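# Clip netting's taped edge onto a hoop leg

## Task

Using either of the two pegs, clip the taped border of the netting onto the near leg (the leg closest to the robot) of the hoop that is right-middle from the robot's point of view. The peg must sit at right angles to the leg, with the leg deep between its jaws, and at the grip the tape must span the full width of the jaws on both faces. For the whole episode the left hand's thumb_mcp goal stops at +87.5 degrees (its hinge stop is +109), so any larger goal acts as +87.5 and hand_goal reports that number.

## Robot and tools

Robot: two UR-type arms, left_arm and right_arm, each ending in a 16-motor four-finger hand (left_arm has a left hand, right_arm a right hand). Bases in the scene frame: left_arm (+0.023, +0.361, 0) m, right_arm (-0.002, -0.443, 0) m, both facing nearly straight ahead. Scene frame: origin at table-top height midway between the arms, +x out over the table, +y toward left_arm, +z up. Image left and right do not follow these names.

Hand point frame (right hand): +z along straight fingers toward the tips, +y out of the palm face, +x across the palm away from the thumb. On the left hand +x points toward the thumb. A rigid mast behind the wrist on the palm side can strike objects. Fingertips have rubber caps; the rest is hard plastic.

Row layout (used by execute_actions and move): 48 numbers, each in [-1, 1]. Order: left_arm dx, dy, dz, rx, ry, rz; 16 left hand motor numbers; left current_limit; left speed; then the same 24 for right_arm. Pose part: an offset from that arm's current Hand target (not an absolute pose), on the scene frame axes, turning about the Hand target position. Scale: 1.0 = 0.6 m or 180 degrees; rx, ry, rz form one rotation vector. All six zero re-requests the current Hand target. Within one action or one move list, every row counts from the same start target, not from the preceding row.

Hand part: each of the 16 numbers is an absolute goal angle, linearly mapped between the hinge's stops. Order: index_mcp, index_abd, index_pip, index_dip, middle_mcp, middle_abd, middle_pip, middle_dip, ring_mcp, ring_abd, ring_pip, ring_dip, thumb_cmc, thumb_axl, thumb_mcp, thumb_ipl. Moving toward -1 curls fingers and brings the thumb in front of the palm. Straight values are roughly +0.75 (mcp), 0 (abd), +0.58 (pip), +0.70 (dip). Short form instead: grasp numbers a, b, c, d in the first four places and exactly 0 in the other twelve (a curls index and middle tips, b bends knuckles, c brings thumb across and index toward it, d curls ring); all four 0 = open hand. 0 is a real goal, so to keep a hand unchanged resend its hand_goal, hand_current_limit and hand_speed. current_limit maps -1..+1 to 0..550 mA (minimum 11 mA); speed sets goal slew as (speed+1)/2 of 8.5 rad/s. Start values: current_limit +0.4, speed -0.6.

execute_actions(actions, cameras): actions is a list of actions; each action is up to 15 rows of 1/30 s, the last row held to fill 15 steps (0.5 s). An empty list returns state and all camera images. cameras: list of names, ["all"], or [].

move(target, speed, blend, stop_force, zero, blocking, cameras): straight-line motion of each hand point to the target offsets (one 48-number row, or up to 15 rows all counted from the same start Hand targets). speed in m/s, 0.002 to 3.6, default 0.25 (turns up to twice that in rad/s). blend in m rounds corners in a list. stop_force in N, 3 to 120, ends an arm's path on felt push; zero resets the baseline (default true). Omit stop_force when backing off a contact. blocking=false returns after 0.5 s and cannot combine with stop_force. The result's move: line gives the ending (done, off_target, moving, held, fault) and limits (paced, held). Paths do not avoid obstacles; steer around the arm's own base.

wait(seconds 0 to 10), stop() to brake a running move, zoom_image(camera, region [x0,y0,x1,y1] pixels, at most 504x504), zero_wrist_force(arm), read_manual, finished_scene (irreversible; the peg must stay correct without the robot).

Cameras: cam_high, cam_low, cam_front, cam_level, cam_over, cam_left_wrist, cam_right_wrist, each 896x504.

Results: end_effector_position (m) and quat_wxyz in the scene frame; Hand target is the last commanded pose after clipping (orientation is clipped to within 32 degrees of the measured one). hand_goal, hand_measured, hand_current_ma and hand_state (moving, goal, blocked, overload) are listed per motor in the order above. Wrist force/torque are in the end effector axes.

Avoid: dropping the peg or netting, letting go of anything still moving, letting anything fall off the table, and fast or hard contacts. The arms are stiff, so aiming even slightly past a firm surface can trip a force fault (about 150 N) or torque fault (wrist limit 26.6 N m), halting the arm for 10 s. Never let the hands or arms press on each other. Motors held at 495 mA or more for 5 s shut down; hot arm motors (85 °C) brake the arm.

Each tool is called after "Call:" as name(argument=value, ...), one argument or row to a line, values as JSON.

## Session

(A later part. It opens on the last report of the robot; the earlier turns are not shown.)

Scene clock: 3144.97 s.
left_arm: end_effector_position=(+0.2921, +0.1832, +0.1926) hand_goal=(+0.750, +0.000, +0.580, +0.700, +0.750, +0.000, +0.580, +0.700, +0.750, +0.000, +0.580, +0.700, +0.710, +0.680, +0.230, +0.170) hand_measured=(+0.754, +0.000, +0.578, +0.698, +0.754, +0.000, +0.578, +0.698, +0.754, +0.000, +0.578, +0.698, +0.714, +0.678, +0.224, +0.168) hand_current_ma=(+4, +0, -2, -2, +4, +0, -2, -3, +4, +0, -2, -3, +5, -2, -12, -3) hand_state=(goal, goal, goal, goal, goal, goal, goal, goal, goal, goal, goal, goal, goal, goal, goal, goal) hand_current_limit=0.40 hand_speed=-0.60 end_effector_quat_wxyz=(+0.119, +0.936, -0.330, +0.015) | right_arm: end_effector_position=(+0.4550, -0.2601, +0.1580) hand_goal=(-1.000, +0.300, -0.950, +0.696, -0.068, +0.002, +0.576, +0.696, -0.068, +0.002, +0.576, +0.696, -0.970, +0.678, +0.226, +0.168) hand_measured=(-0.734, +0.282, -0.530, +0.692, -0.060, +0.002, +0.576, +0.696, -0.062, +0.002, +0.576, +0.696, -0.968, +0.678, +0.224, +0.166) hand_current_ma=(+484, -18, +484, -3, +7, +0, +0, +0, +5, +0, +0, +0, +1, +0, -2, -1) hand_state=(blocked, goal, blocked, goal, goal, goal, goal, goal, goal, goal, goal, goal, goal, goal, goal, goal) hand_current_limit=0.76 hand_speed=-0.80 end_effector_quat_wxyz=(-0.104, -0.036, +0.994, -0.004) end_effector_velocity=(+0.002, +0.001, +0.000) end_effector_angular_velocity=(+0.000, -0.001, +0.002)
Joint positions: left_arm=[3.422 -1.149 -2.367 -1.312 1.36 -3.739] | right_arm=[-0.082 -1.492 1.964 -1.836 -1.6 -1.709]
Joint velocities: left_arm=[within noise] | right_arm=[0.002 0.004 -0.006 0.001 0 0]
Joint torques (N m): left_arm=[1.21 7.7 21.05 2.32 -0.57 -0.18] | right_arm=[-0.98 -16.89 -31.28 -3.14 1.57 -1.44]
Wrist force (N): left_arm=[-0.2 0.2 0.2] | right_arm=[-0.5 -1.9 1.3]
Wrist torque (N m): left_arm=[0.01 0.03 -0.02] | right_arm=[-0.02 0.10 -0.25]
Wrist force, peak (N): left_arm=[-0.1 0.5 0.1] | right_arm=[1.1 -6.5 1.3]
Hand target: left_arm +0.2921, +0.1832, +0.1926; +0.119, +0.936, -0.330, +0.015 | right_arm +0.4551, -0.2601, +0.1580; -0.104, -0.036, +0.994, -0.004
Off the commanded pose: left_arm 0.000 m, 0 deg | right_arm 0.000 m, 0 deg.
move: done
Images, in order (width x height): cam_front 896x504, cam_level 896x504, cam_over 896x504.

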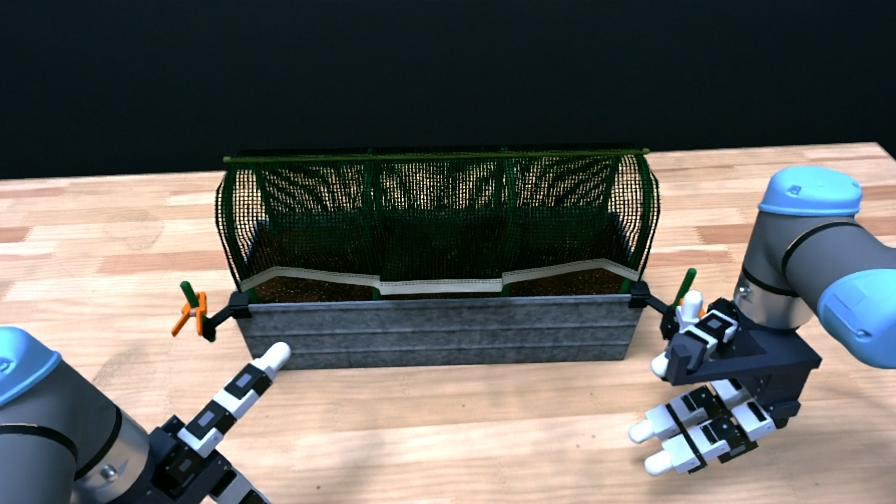

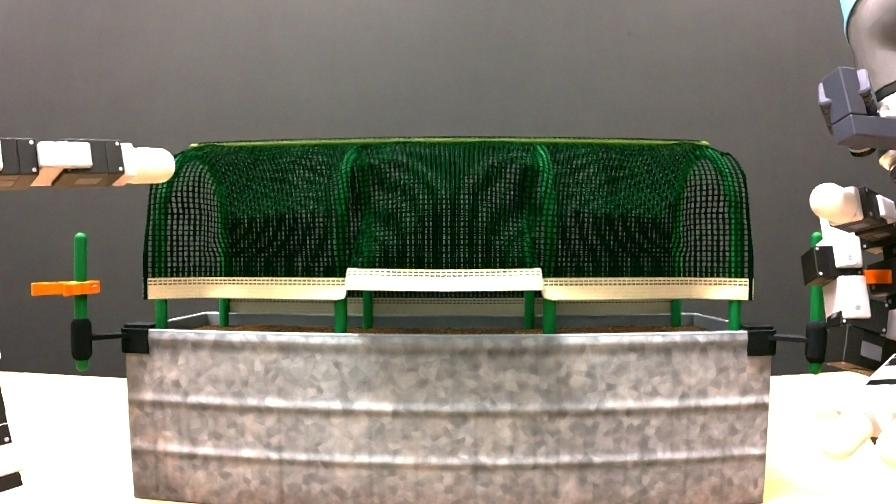

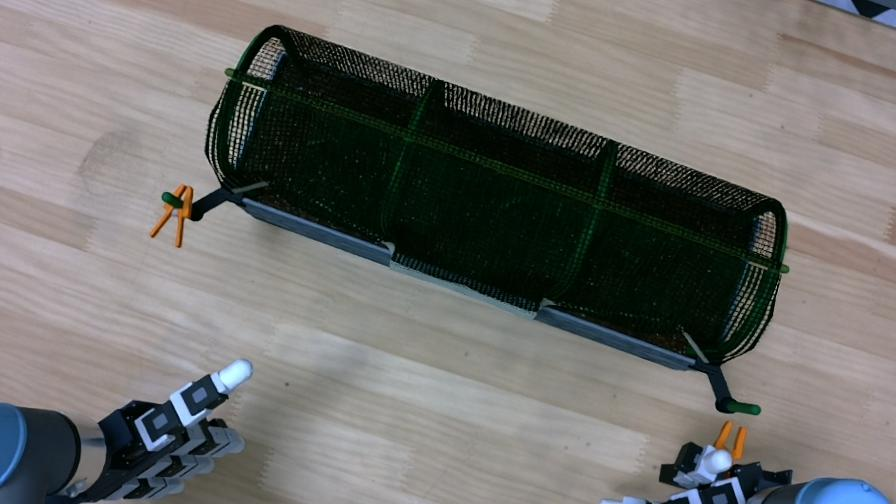

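Call:
move(
  target=[0,0,0,0,0,0,0,0,0,0,0,0,0,0,0,0,0,0,0,0,0,0,0.4,-0.6,0.0258,0.3733,-0.0217,0,0,0,-1.0,0.300,-0.95,0.696,-0.068,0.002,0.576,0.696,-0.068,0.002,0.576,0.696,-0.970,0.678,0.226,0.168,0.76,-0.8],
  speed=0.1,
  cameras=["all"],
)

Call:
zoom_image(
  camera="cam_level",
  region=[480, 180, 680, 380],
)

Call:
zoom_image(
  camera="cam_over",
  region=[460, 270, 620, 410],
)

Scene clock: 3325.83 s.
left_arm: end_effector_position=(+0.2921, +0.1832, +0.1926) hand_goal=(+0.750, +0.000, +0.580, +0.700, +0.750, +0.000, +0.580, +0.700, +0.750, +0.000, +0.580, +0.700, +0.710, +0.680, +0.230, +0.170) hand_measured=(+0.754, +0.000, +0.578, +0.698, +0.754, +0.000, +0.578, +0.698, +0.754, +0.000, +0.578, +0.698, +0.714, +0.678, +0.224, +0.168) hand_current_ma=(+4, +0, -2, -2, +4, +0, -2, -3, +4, +0, -2, -3, +5, -2, -12, -3) hand_state=(goal, goal, goal, goal, goal, goal, goal, goal, goal, goal, goal, goal, goal, goal, goal, goal) hand_current_limit=0.40 hand_speed=-0.60 end_effector_quat_wxyz=(+0.119, +0.936, -0.330, +0.015) | right_arm: end_effector_position=(+0.4706, -0.0360, +0.1450) hand_goal=(-1.000, +0.300, -0.950, +0.696, -0.068, +0.002, +0.576, +0.696, -0.068, +0.002, +0.576, +0.696, -0.970, +0.678, +0.226, +0.168) hand_measured=(-0.734, +0.282, -0.530, +0.692, -0.060, +0.002, +0.576, +0.696, -0.062, +0.002, +0.576, +0.696, -0.968, +0.678, +0.224, +0.166) hand_current_ma=(+484, -18, +484, -3, +7, +0, +0, +0, +5, +0, +0, +0, +1, +0, -2, -1) hand_state=(blocked, goal, blocked, goal, goal, goal, goal, goal, goal, goal, goal, goal, goal, goal, goal, goal) hand_current_limit=0.76 hand_speed=-0.80 end_effector_quat_wxyz=(-0.104, -0.036, +0.994, -0.004)
Joint positions: left_arm=[3.422 -1.149 -2.367 -1.312 1.36 -3.739] | right_arm=[0.334 -1.251 1.704 -1.823 -1.514 -1.302]
Joint torques (N m): left_arm=[2.06 7.72 20.93 2.32 -0.51 -0.24] | right_arm=[-8.88 -45.11 -13.52 -2.83 -0.93 -1.89]
Wrist force (N): left_arm=[-0.1 0.2 0.4] | right_arm=[-0.6 -1.9 1.1]
Wrist torque (N m): left_arm=[0.00 0.02 -0.01] | right_arm=[-0.02 0.09 -0.13]
Wrist force, peak (N): left_arm=[-0.4 0.3 0.3] | right_arm=[-0.4 -3.2 1.1]
Hand target: left_arm +0.2921, +0.1832, +0.1926; +0.119, +0.936, -0.330, +0.015 | right_arm +0.4706, -0.0361, +0.1450; -0.104, -0.036, +0.994, -0.004
Off the commanded pose: left_arm 0.000 m, 0 deg | right_arm 0.000 m, 0 deg.
move: done

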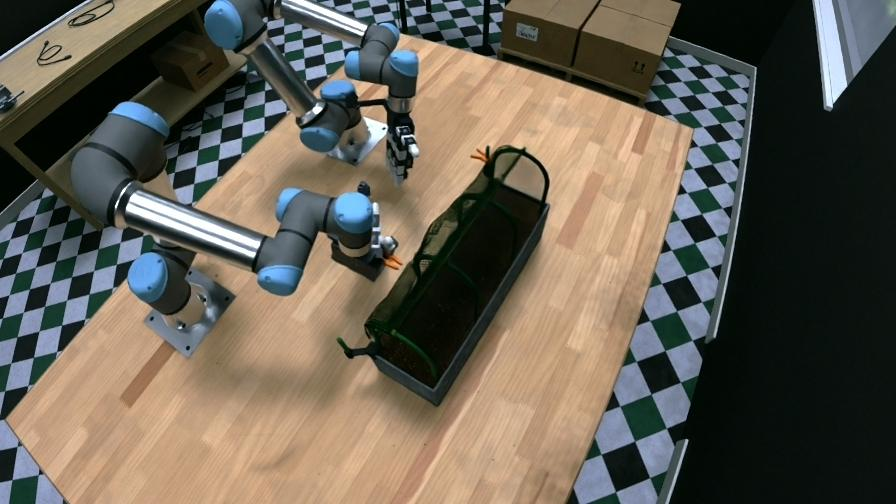

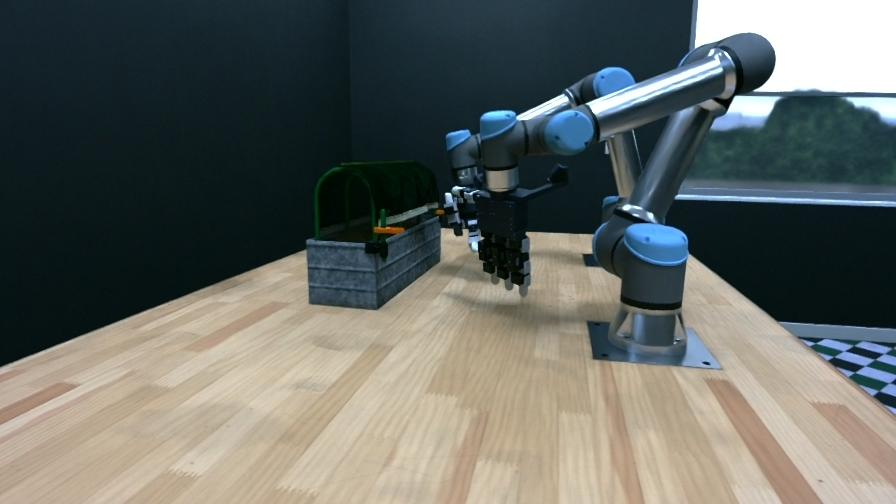

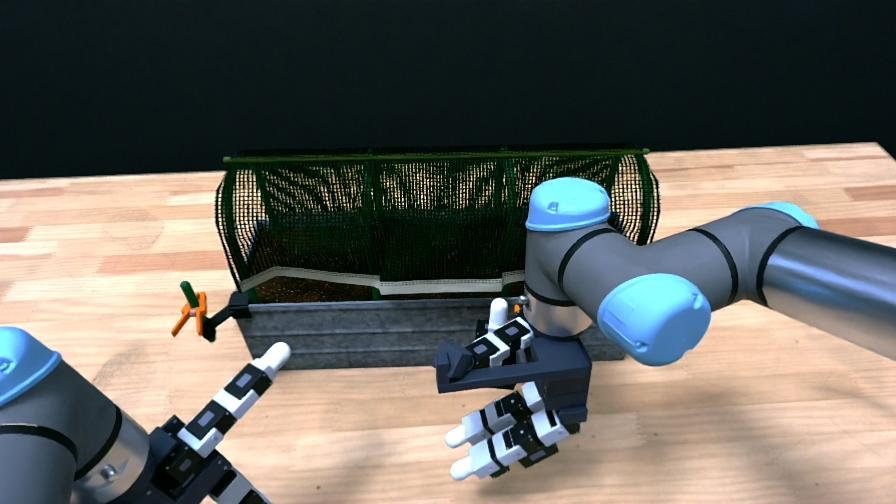

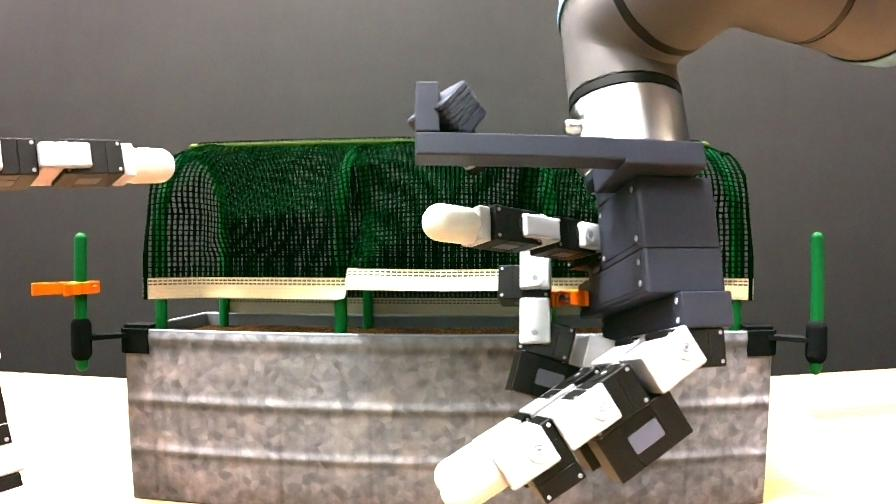

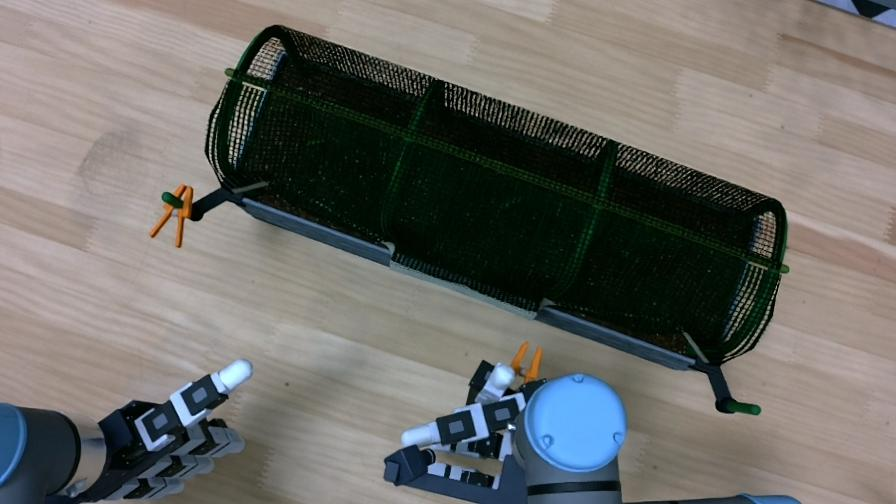

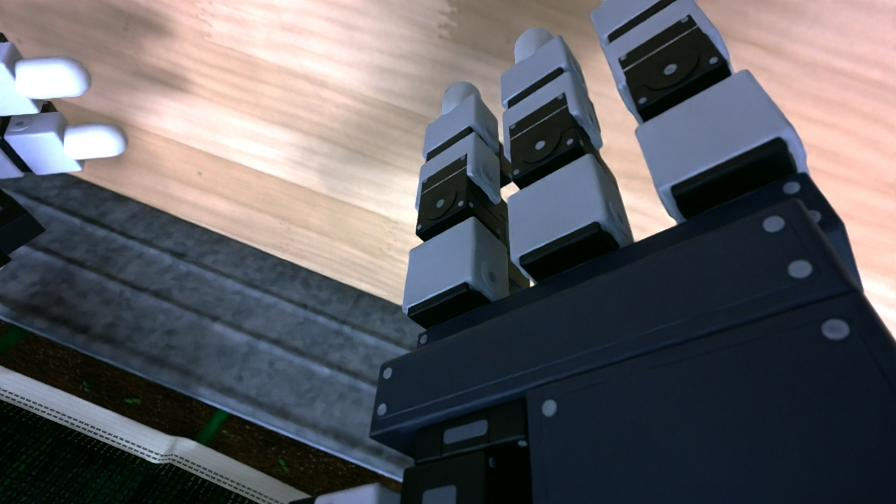

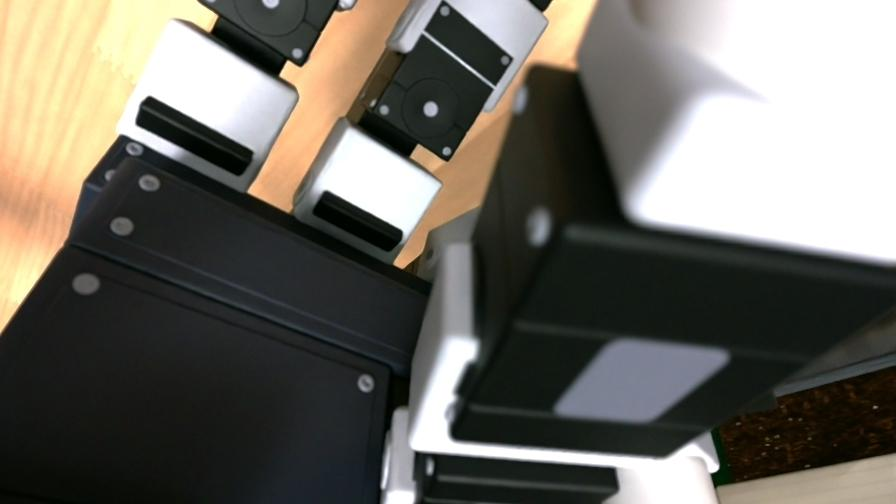

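Scaled by 2.520.

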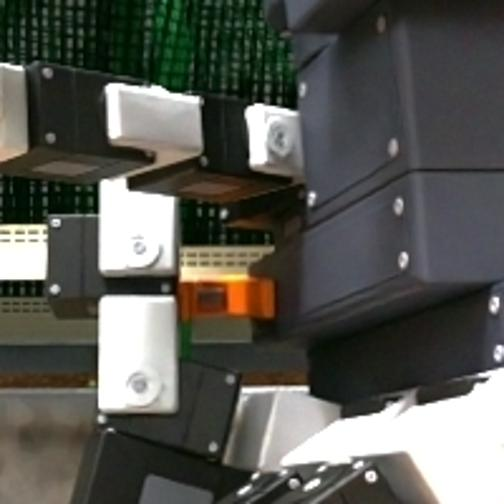

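Scaled by 3.150.

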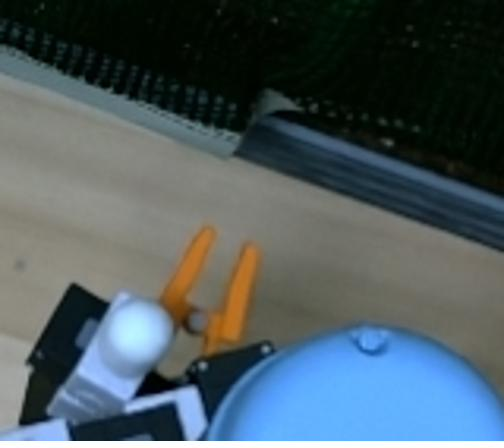

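Call:
zoom_image(
  camera="cam_low",
  region=[340, 130, 580, 310],
)

Call:
zoom_image(
  camera="cam_high",
  region=[320, 170, 480, 300],
)

Call:
zoom_image(
  camera="cam_level",
  region=[530, 260, 610, 340],
)

Scaled by 2.100.

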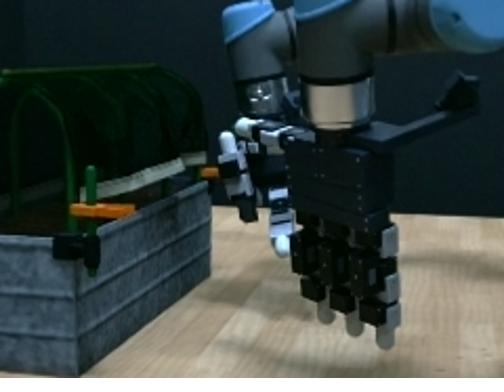

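Scaled by 3.150.

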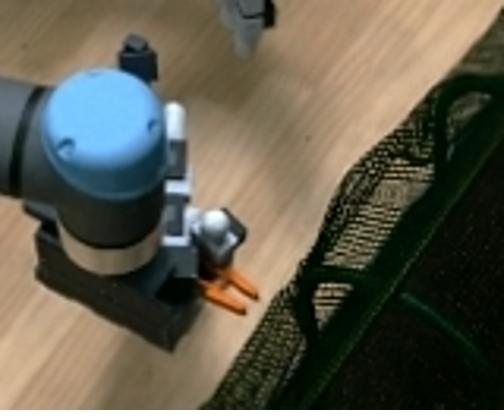

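Scaled by 6.300.

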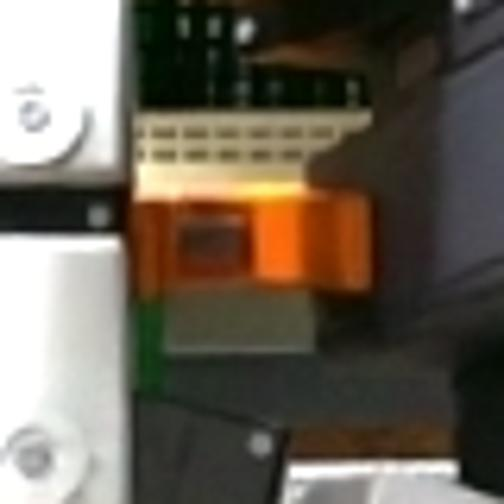

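Call:
move(
  target=[0,0,0,0,0,0,0,0,0,0,0,0,0,0,0,0,0,0,0,0,0,0,0.4,-0.6,0.0416,-0.0029,0,0,0,0,-1.0,0.300,-0.95,0.696,-0.068,0.002,0.576,0.696,-0.068,0.002,0.576,0.696,-0.970,0.678,0.226,0.168,0.76,-0.8],
  speed=0.06,
  cameras=["cam_over","cam_level","cam_front"],
)

Call:
zoom_image(
  camera="cam_over",
  region=[500, 280, 600, 380],
)

Call:
zoom_image(
  camera="cam_level",
  region=[510, 240, 610, 340],
)

Call:
zoom_image(
  camera="cam_front",
  region=[430, 240, 570, 360],
)

Scene clock: 3385.00 s.
left_arm: end_effector_position=(+0.2921, +0.1832, +0.1926) hand_goal=(+0.750, +0.000, +0.580, +0.700, +0.750, +0.000, +0.580, +0.700, +0.750, +0.000, +0.580, +0.700, +0.710, +0.680, +0.230, +0.170) hand_measured=(+0.754, +0.000, +0.578, +0.698, +0.754, +0.000, +0.578, +0.698, +0.754, +0.000, +0.578, +0.698, +0.714, +0.678, +0.224, +0.168) hand_current_ma=(+4, +0, -2, -2, +4, +0, -2, -3, +4, +0, -2, -3, +5, -2, -12, -3) hand_state=(goal, goal, goal, goal, goal, goal, goal, goal, goal, goal, goal, goal, goal, goal, goal, goal) hand_current_limit=0.40 hand_speed=-0.60 end_effector_quat_wxyz=(+0.119, +0.936, -0.330, +0.015) | right_arm: end_effector_position=(+0.4956, -0.0379, +0.1450) hand_goal=(-1.000, +0.300, -0.950, +0.696, -0.068, +0.002, +0.576, +0.696, -0.068, +0.002, +0.576, +0.696, -0.970, +0.678, +0.226, +0.168) hand_measured=(-0.734, +0.282, -0.530, +0.692, -0.060, +0.002, +0.576, +0.696, -0.062, +0.002, +0.576, +0.696, -0.968, +0.678, +0.224, +0.166) hand_current_ma=(+484, -18, +484, -3, +7, +0, +0, +0, +5, +0, +0, +0, +1, +0, -2, -1) hand_state=(blocked, goal, blocked, goal, goal, goal, goal, goal, goal, goal, goal, goal, goal, goal, goal, goal) hand_current_limit=0.76 hand_speed=-0.80 end_effector_quat_wxyz=(-0.104, -0.036, +0.994, -0.004)
Joint positions: left_arm=[3.422 -1.149 -2.367 -1.312 1.36 -3.739] | right_arm=[0.317 -1.207 1.642 -1.804 -1.518 -1.318]
Joint torques (N m): left_arm=[1.28 7.94 20.96 2.29 -0.65 -0.19] | right_arm=[9.8 -48.6 -15.57 -3.88 0.26 1.33]
Wrist force (N): left_arm=[0.0 0.3 0.2] | right_arm=[-0.5 -2.1 0.8]
Wrist torque (N m): left_arm=[0.02 0.00 0.00] | right_arm=[-0.03 0.07 -0.05]
Wrist force, peak (N): left_arm=[0.0 0.4 0.3] | right_arm=[-1.3 -2.3 1.0]
Hand target: left_arm +0.2921, +0.1832, +0.1926; +0.119, +0.936, -0.330, +0.015 | right_arm +0.4956, -0.0378, +0.1450; -0.104, -0.036, +0.994, -0.004
Off the commanded pose: left_arm 0.000 m, 0 deg | right_arm 0.000 m, 0 deg.
move: done
Images, in order (width x height): cam_front 896x504, cam_level 896x504, cam_over 896x504.

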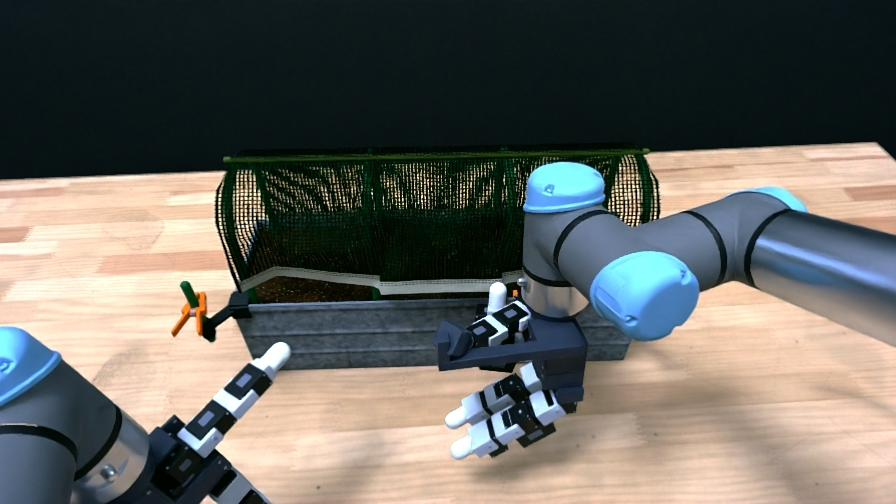

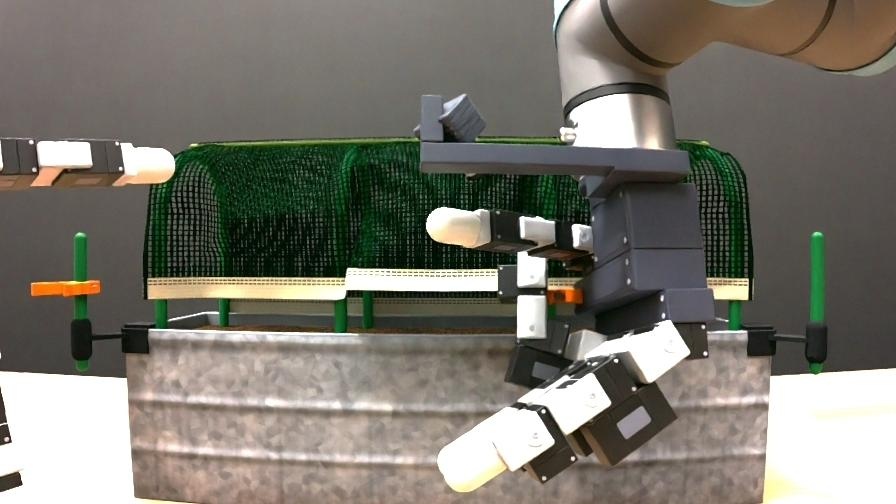

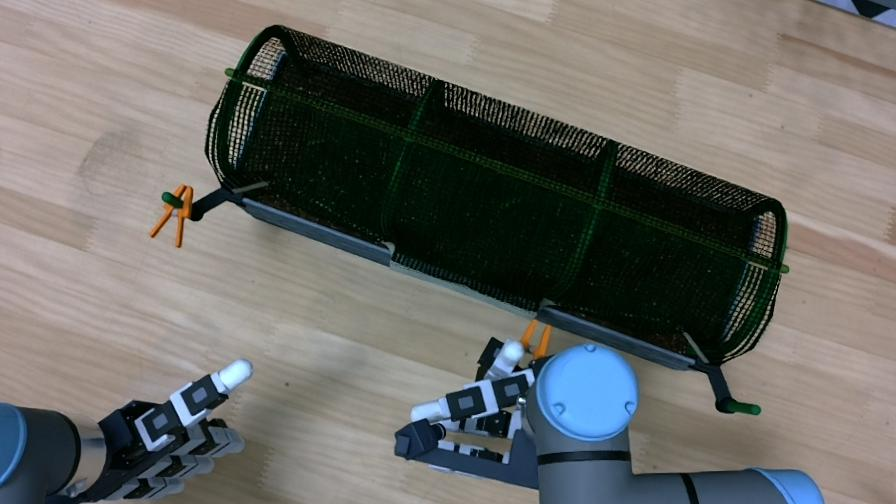

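Scaled by 5.040.

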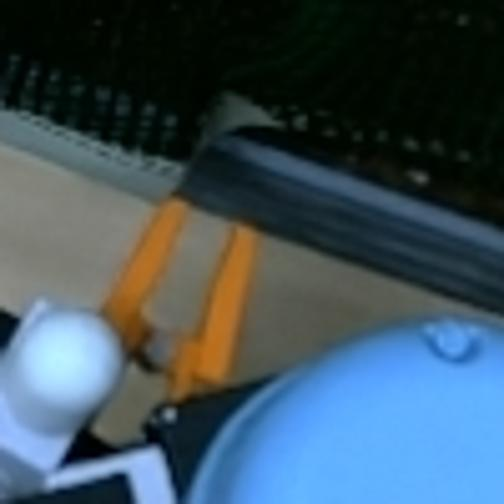

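Scaled by 5.040.

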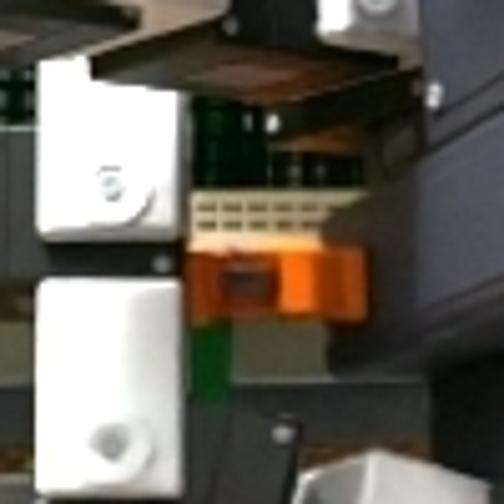

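Scaled by 3.600.

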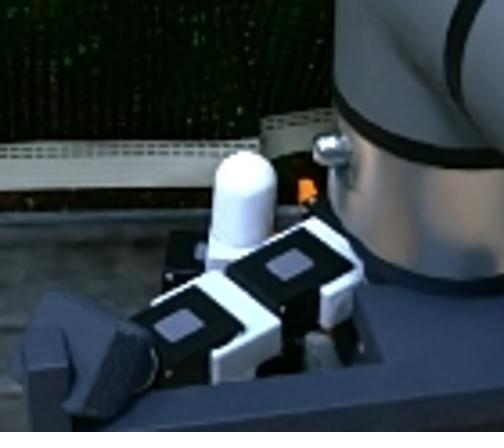

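Call:
move(
  target=[0,0,0,0,0,0,0,0,0,0,0,0,0,0,0,0,0,0,0,0,0,0,0.4,-0.6,-0.00583,-0.006,0,0,0,0.02222,-1.0,0.300,-0.95,0.696,-0.068,0.002,0.576,0.696,-0.068,0.002,0.576,0.696,-0.970,0.678,0.226,0.168,0.76,-0.8],
  speed=0.05,
  cameras=["cam_over","cam_level"],
)

Call:
zoom_image(
  camera="cam_over",
  region=[500, 280, 600, 380],
)

Call:
zoom_image(
  camera="cam_level",
  region=[510, 240, 610, 340],
)

Scene clock: 3427.77 s.
left_arm: end_effector_position=(+0.2921, +0.1832, +0.1926) hand_goal=(+0.750, +0.000, +0.580, +0.700, +0.750, +0.000, +0.580, +0.700, +0.750, +0.000, +0.580, +0.700, +0.710, +0.680, +0.230, +0.170) hand_measured=(+0.754, +0.000, +0.578, +0.698, +0.754, +0.000, +0.578, +0.698, +0.754, +0.000, +0.578, +0.698, +0.714, +0.678, +0.224, +0.168) hand_current_ma=(+4, +0, -2, -2, +4, +0, -2, -3, +4, +0, -2, -3, +5, -2, -12, -3) hand_state=(goal, goal, goal, goal, goal, goal, goal, goal, goal, goal, goal, goal, goal, goal, goal, goal) hand_current_limit=0.40 hand_speed=-0.60 end_effector_quat_wxyz=(+0.119, +0.936, -0.330, +0.015) | right_arm: end_effector_position=(+0.4921, -0.0415, +0.1450) hand_goal=(-1.000, +0.300, -0.950, +0.696, -0.068, +0.002, +0.576, +0.696, -0.068, +0.002, +0.576, +0.696, -0.970, +0.678, +0.226, +0.168) hand_measured=(-0.734, +0.282, -0.530, +0.692, -0.060, +0.002, +0.576, +0.696, -0.062, +0.002, +0.576, +0.696, -0.968, +0.678, +0.224, +0.166) hand_current_ma=(+484, -18, +484, -3, +7, +0, +0, +0, +5, +0, +0, +0, +1, +0, -2, -1) hand_state=(blocked, goal, blocked, goal, goal, goal, goal, goal, goal, goal, goal, goal, goal, goal, goal, goal) hand_current_limit=0.76 hand_speed=-0.80 end_effector_quat_wxyz=(-0.104, -0.070, +0.992, -0.007)
Joint positions: left_arm=[3.422 -1.149 -2.367 -1.312 1.36 -3.739] | right_arm=[0.314 -1.204 1.637 -1.799 -1.533 -1.39]
Joint torques (N m): left_arm=[1.33 8.21 20.9 2.28 -0.48 -0.17] | right_arm=[-6.52 -32.98 -28.9 -1.23 2.02 1.99]
Wrist force (N): left_arm=[-0.1 0.0 0.0] | right_arm=[-0.3 -1.9 1.2]
Wrist torque (N m): left_arm=[-0.01 0.01 -0.01] | right_arm=[-0.04 0.02 -0.07]
Wrist force, peak (N): left_arm=[-0.2 0.5 0.2] | right_arm=[-0.3 -2.3 1.2]
Hand target: left_arm +0.2921, +0.1832, +0.1926; +0.119, +0.936, -0.330, +0.015 | right_arm +0.4921, -0.0414, +0.1450; -0.104, -0.070, +0.992, -0.007
Off the commanded pose: left_arm 0.000 m, 0 deg | right_arm 0.000 m, 0 deg.
move: done
Images, in order (width x height): cam_level 896x504, cam_over 896x504.

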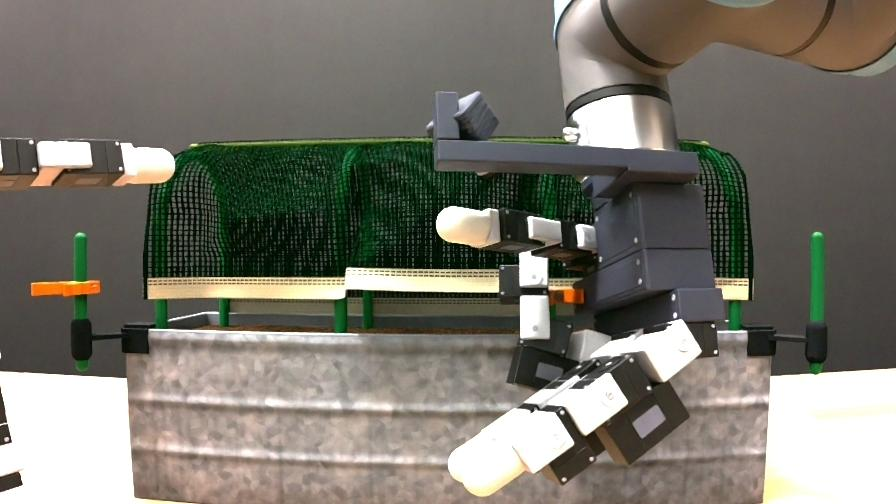

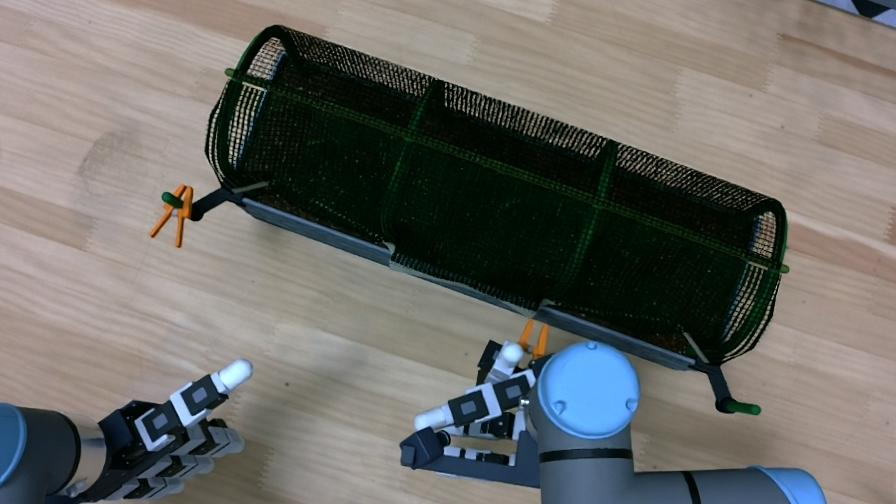

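Scaled by 5.040.

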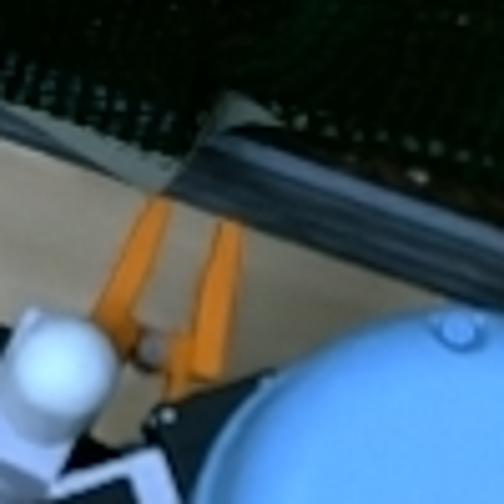

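Scaled by 5.040.

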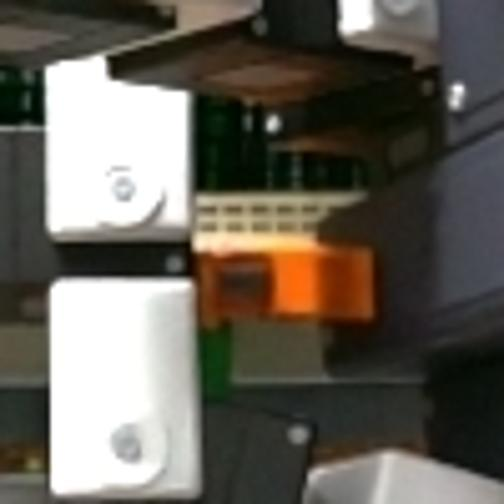

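Call:
move(
  target=[0,0,0,0,0,0,0,0,0,0,0,0,0,0,0,0,0,0,0,0,0,0,0.4,-0.6,0.02994,-0.00207,0,0,0,0,-1.0,0.300,-0.95,0.696,-0.068,0.002,0.576,0.696,-0.068,0.002,0.576,0.696,-0.970,0.678,0.226,0.168,0.76,-0.8],
  speed=0.03,
  stop_force=15,
  cameras=["cam_over","cam_level","cam_low"],
)

Call:
zoom_image(
  camera="cam_over",
  region=[500, 270, 600, 370],
)

Call:
zoom_image(
  camera="cam_level",
  region=[510, 240, 610, 340],
)

Call:
zoom_image(
  camera="cam_low",
  region=[380, 130, 540, 270],
)

Scene clock: 3464.87 s.
left_arm: end_effector_position=(+0.2921, +0.1832, +0.1926) hand_goal=(+0.750, +0.000, +0.580, +0.700, +0.750, +0.000, +0.580, +0.700, +0.750, +0.000, +0.580, +0.700, +0.710, +0.680, +0.230, +0.170) hand_measured=(+0.754, +0.000, +0.578, +0.698, +0.754, +0.000, +0.578, +0.698, +0.754, +0.000, +0.578, +0.698, +0.714, +0.678, +0.224, +0.168) hand_current_ma=(+4, +0, -2, -2, +4, +0, -2, -3, +4, +0, -2, -3, +5, -2, -12, -3) hand_state=(goal, goal, goal, goal, goal, goal, goal, goal, goal, goal, goal, goal, goal, goal, goal, goal) hand_current_limit=0.40 hand_speed=-0.60 end_effector_quat_wxyz=(+0.119, +0.936, -0.330, +0.015) | right_arm: end_effector_position=(+0.5100, -0.0427, +0.1450) hand_goal=(-1.000, +0.300, -0.950, +0.696, -0.068, +0.002, +0.576, +0.696, -0.068, +0.002, +0.576, +0.696, -0.970, +0.678, +0.226, +0.168) hand_measured=(-0.734, +0.282, -0.530, +0.692, -0.060, +0.002, +0.576, +0.696, -0.062, +0.002, +0.576, +0.696, -0.968, +0.678, +0.224, +0.166) hand_current_ma=(+484, -18, +484, -3, +7, +0, +0, +0, +5, +0, +0, +0, +1, +0, -2, -1) hand_state=(blocked, goal, blocked, goal, goal, goal, goal, goal, goal, goal, goal, goal, goal, goal, goal, goal) hand_current_limit=0.76 hand_speed=-0.80 end_effector_quat_wxyz=(-0.104, -0.070, +0.992, -0.007)
Joint positions: left_arm=[3.422 -1.149 -2.367 -1.312 1.36 -3.739] | right_arm=[0.303 -1.172 1.59 -1.784 -1.535 -1.401]
Joint torques (N m): left_arm=[1.15 8.3 20.63 2.3 -0.68 -0.19] | right_arm=[9.69 -51.28 -13.01 -3.97 1.87 1.43]
Wrist force (N): left_arm=[0.0 0.2 0.1] | right_arm=[-0.5 -1.9 0.9]
Wrist torque (N m): left_arm=[0.01 0.01 0.00] | right_arm=[-0.02 0.06 -0.03]
Wrist force, peak (N): left_arm=[-0.2 0.3 0.3] | right_arm=[-0.7 -2.2 1.1]
Hand target: left_arm +0.2921, +0.1832, +0.1926; +0.119, +0.936, -0.330, +0.015 | right_arm +0.5100, -0.0427, +0.1450; -0.104, -0.070, +0.992, -0.007
Off the commanded pose: left_arm 0.000 m, 0 deg | right_arm 0.000 m, 0 deg.
move: done
Images, in order (width x height): cam_low 896x504, cam_level 896x504, cam_over 896x504.

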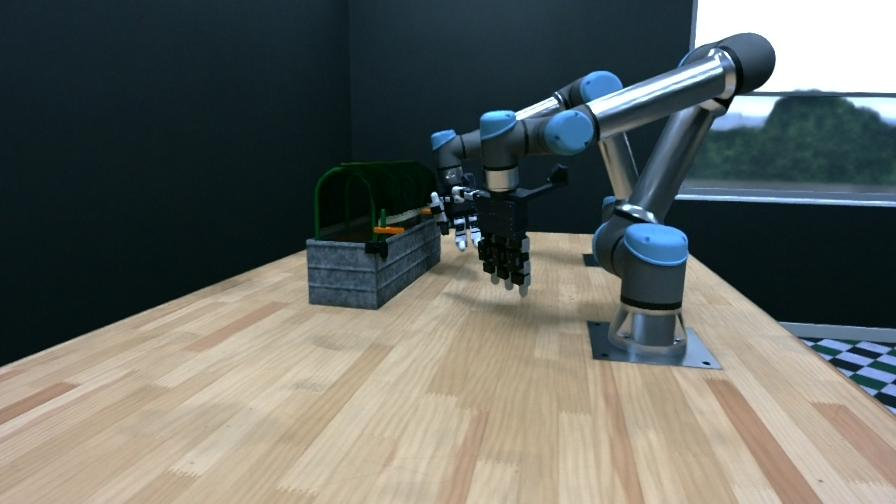

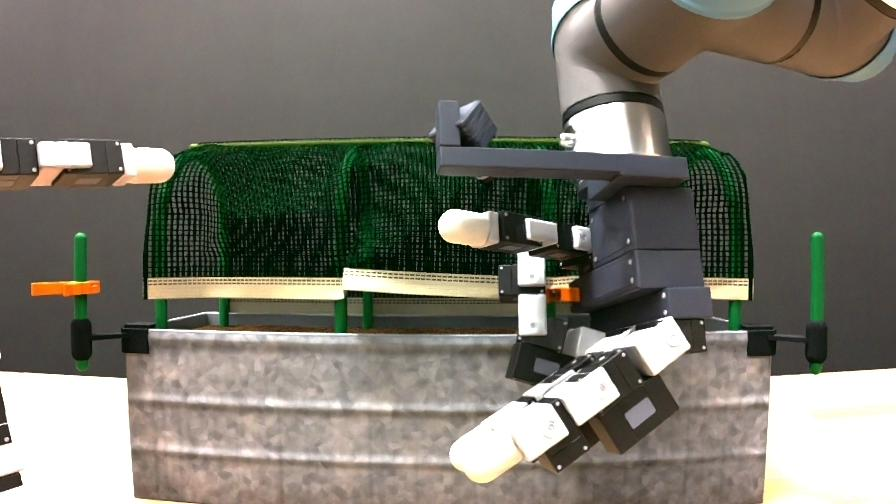

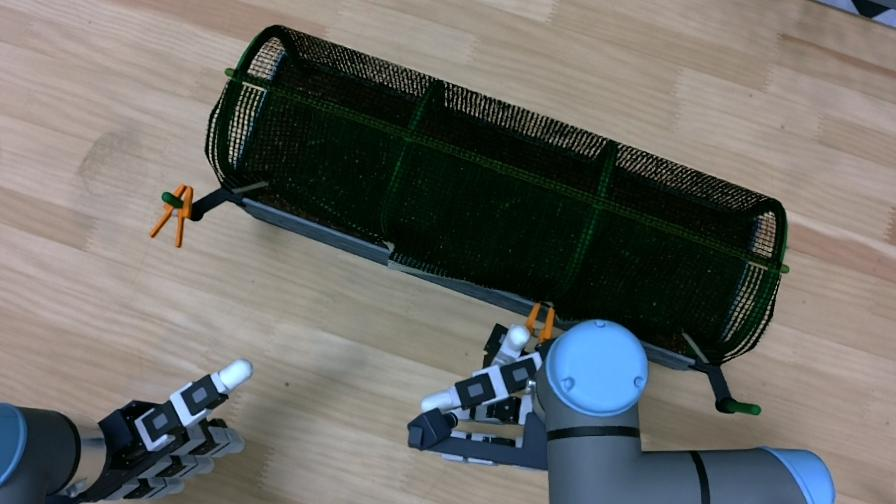

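Scaled by 5.040.

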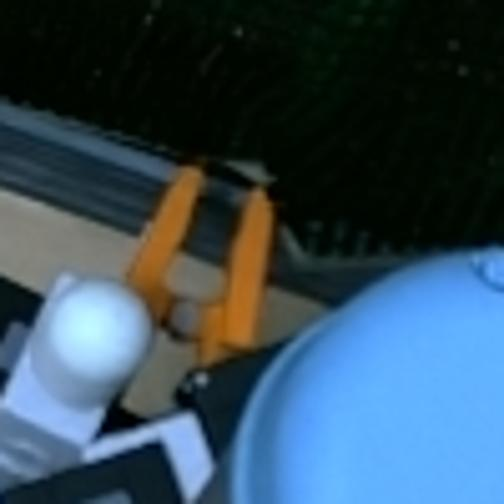

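Scaled by 5.040.

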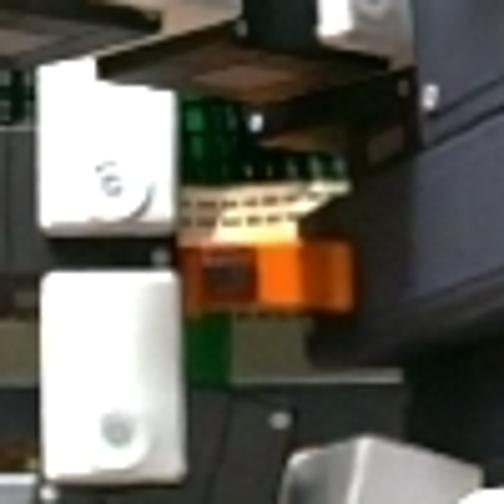

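Scaled by 3.150.

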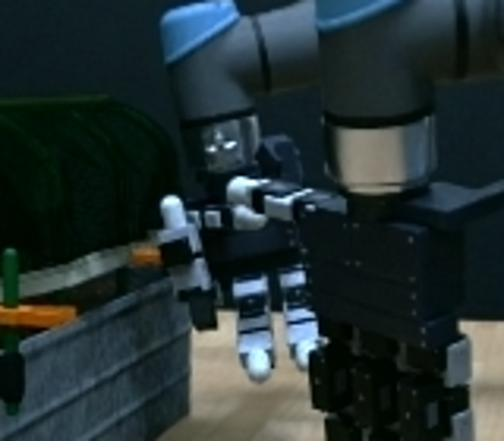

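Call:
wait(
  seconds=0.2,
  cameras=["cam_over","cam_level"],
)

Call:
zoom_image(
  camera="cam_over",
  region=[500, 270, 600, 370],
)

Call:
zoom_image(
  camera="cam_level",
  region=[330, 240, 610, 340],
)

Scene clock: 3483.37 s.
left_arm: end_effector_position=(+0.2921, +0.1832, +0.1926) hand_goal=(+0.750, +0.000, +0.580, +0.700, +0.750, +0.000, +0.580, +0.700, +0.750, +0.000, +0.580, +0.700, +0.710, +0.680, +0.230, +0.170) hand_measured=(+0.754, +0.000, +0.578, +0.698, +0.754, +0.000, +0.578, +0.698, +0.754, +0.000, +0.578, +0.698, +0.714, +0.678, +0.224, +0.168) hand_current_ma=(+4, +0, -2, -2, +4, +0, -2, -3, +4, +0, -2, -3, +5, -2, -12, -3) hand_state=(goal, goal, goal, goal, goal, goal, goal, goal, goal, goal, goal, goal, goal, goal, goal, goal) hand_current_limit=0.40 hand_speed=-0.60 end_effector_quat_wxyz=(+0.119, +0.936, -0.330, +0.015) | right_arm: end_effector_position=(+0.5100, -0.0427, +0.1450) hand_goal=(-1.000, +0.300, -0.950, +0.696, -0.068, +0.002, +0.576, +0.696, -0.068, +0.002, +0.576, +0.696, -0.970, +0.678, +0.226, +0.168) hand_measured=(-0.734, +0.282, -0.530, +0.692, -0.060, +0.002, +0.576, +0.696, -0.062, +0.002, +0.576, +0.696, -0.968, +0.678, +0.224, +0.166) hand_current_ma=(+484, -18, +484, -3, +7, +0, +0, +0, +5, +0, +0, +0, +1, +0, -2, -1) hand_state=(blocked, goal, blocked, goal, goal, goal, goal, goal, goal, goal, goal, goal, goal, goal, goal, goal) hand_current_limit=0.76 hand_speed=-0.80 end_effector_quat_wxyz=(-0.104, -0.070, +0.992, -0.007)
Joint positions: left_arm=[3.422 -1.149 -2.367 -1.312 1.36 -3.739] | right_arm=[0.303 -1.172 1.59 -1.784 -1.535 -1.401]
Joint torques (N m): left_arm=[1.23 8.53 20.51 2.25 -0.57 -0.22] | right_arm=[9.25 -51.62 -13.12 -3.98 2.04 1.58]
Wrist force (N): left_arm=[-0.1 0.0 0.1] | right_arm=[-0.2 -1.8 1.0]
Wrist torque (N m): left_arm=[0.00 0.01 0.00] | right_arm=[-0.02 0.02 -0.01]
Wrist force, peak (N): left_arm=[-0.2 0.3 0.4] | right_arm=[-0.4 -2.1 1.2]
Hand target: left_arm +0.2921, +0.1832, +0.1926; +0.119, +0.936, -0.330, +0.015 | right_arm +0.5100, -0.0427, +0.1450; -0.104, -0.070, +0.992, -0.007
Off the commanded pose: left_arm 0.000 m, 0 deg | right_arm 0.000 m, 0 deg.
wait: 0.20 s; at rest from the start
Images, in order (width x height): cam_level 896x504, cam_over 896x504.

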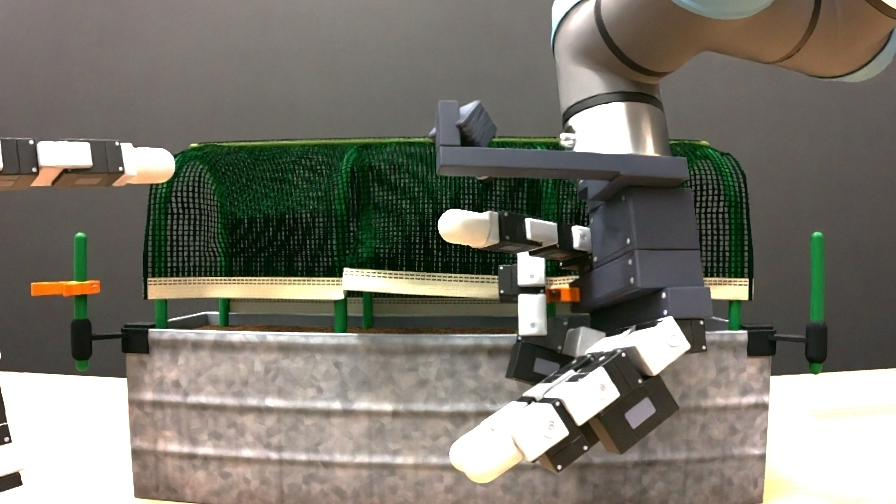

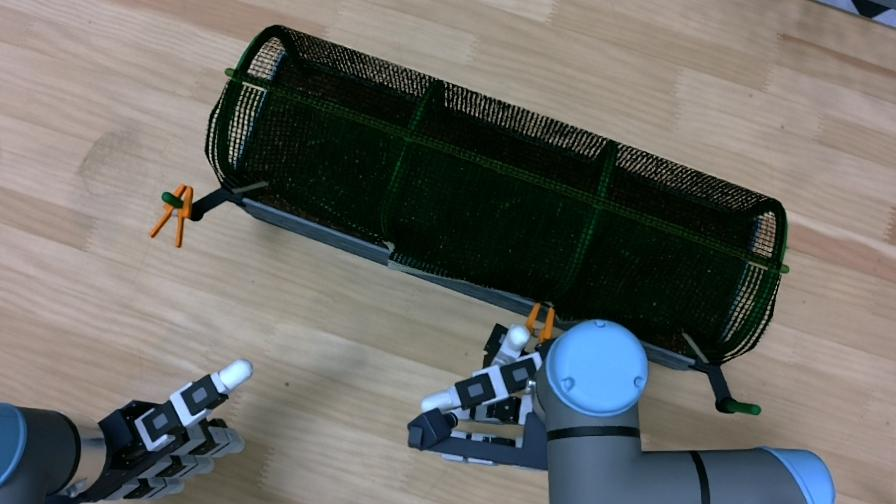

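Scaled by 5.040.

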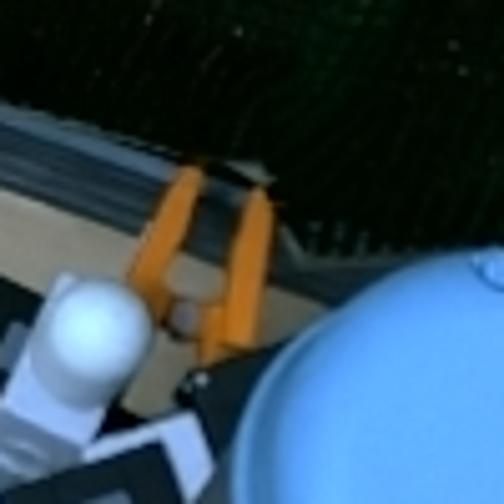

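Scaled by 1.800.

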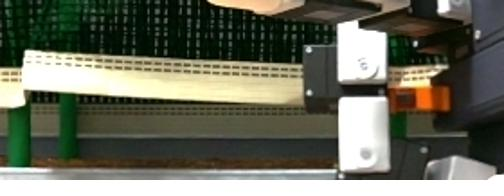

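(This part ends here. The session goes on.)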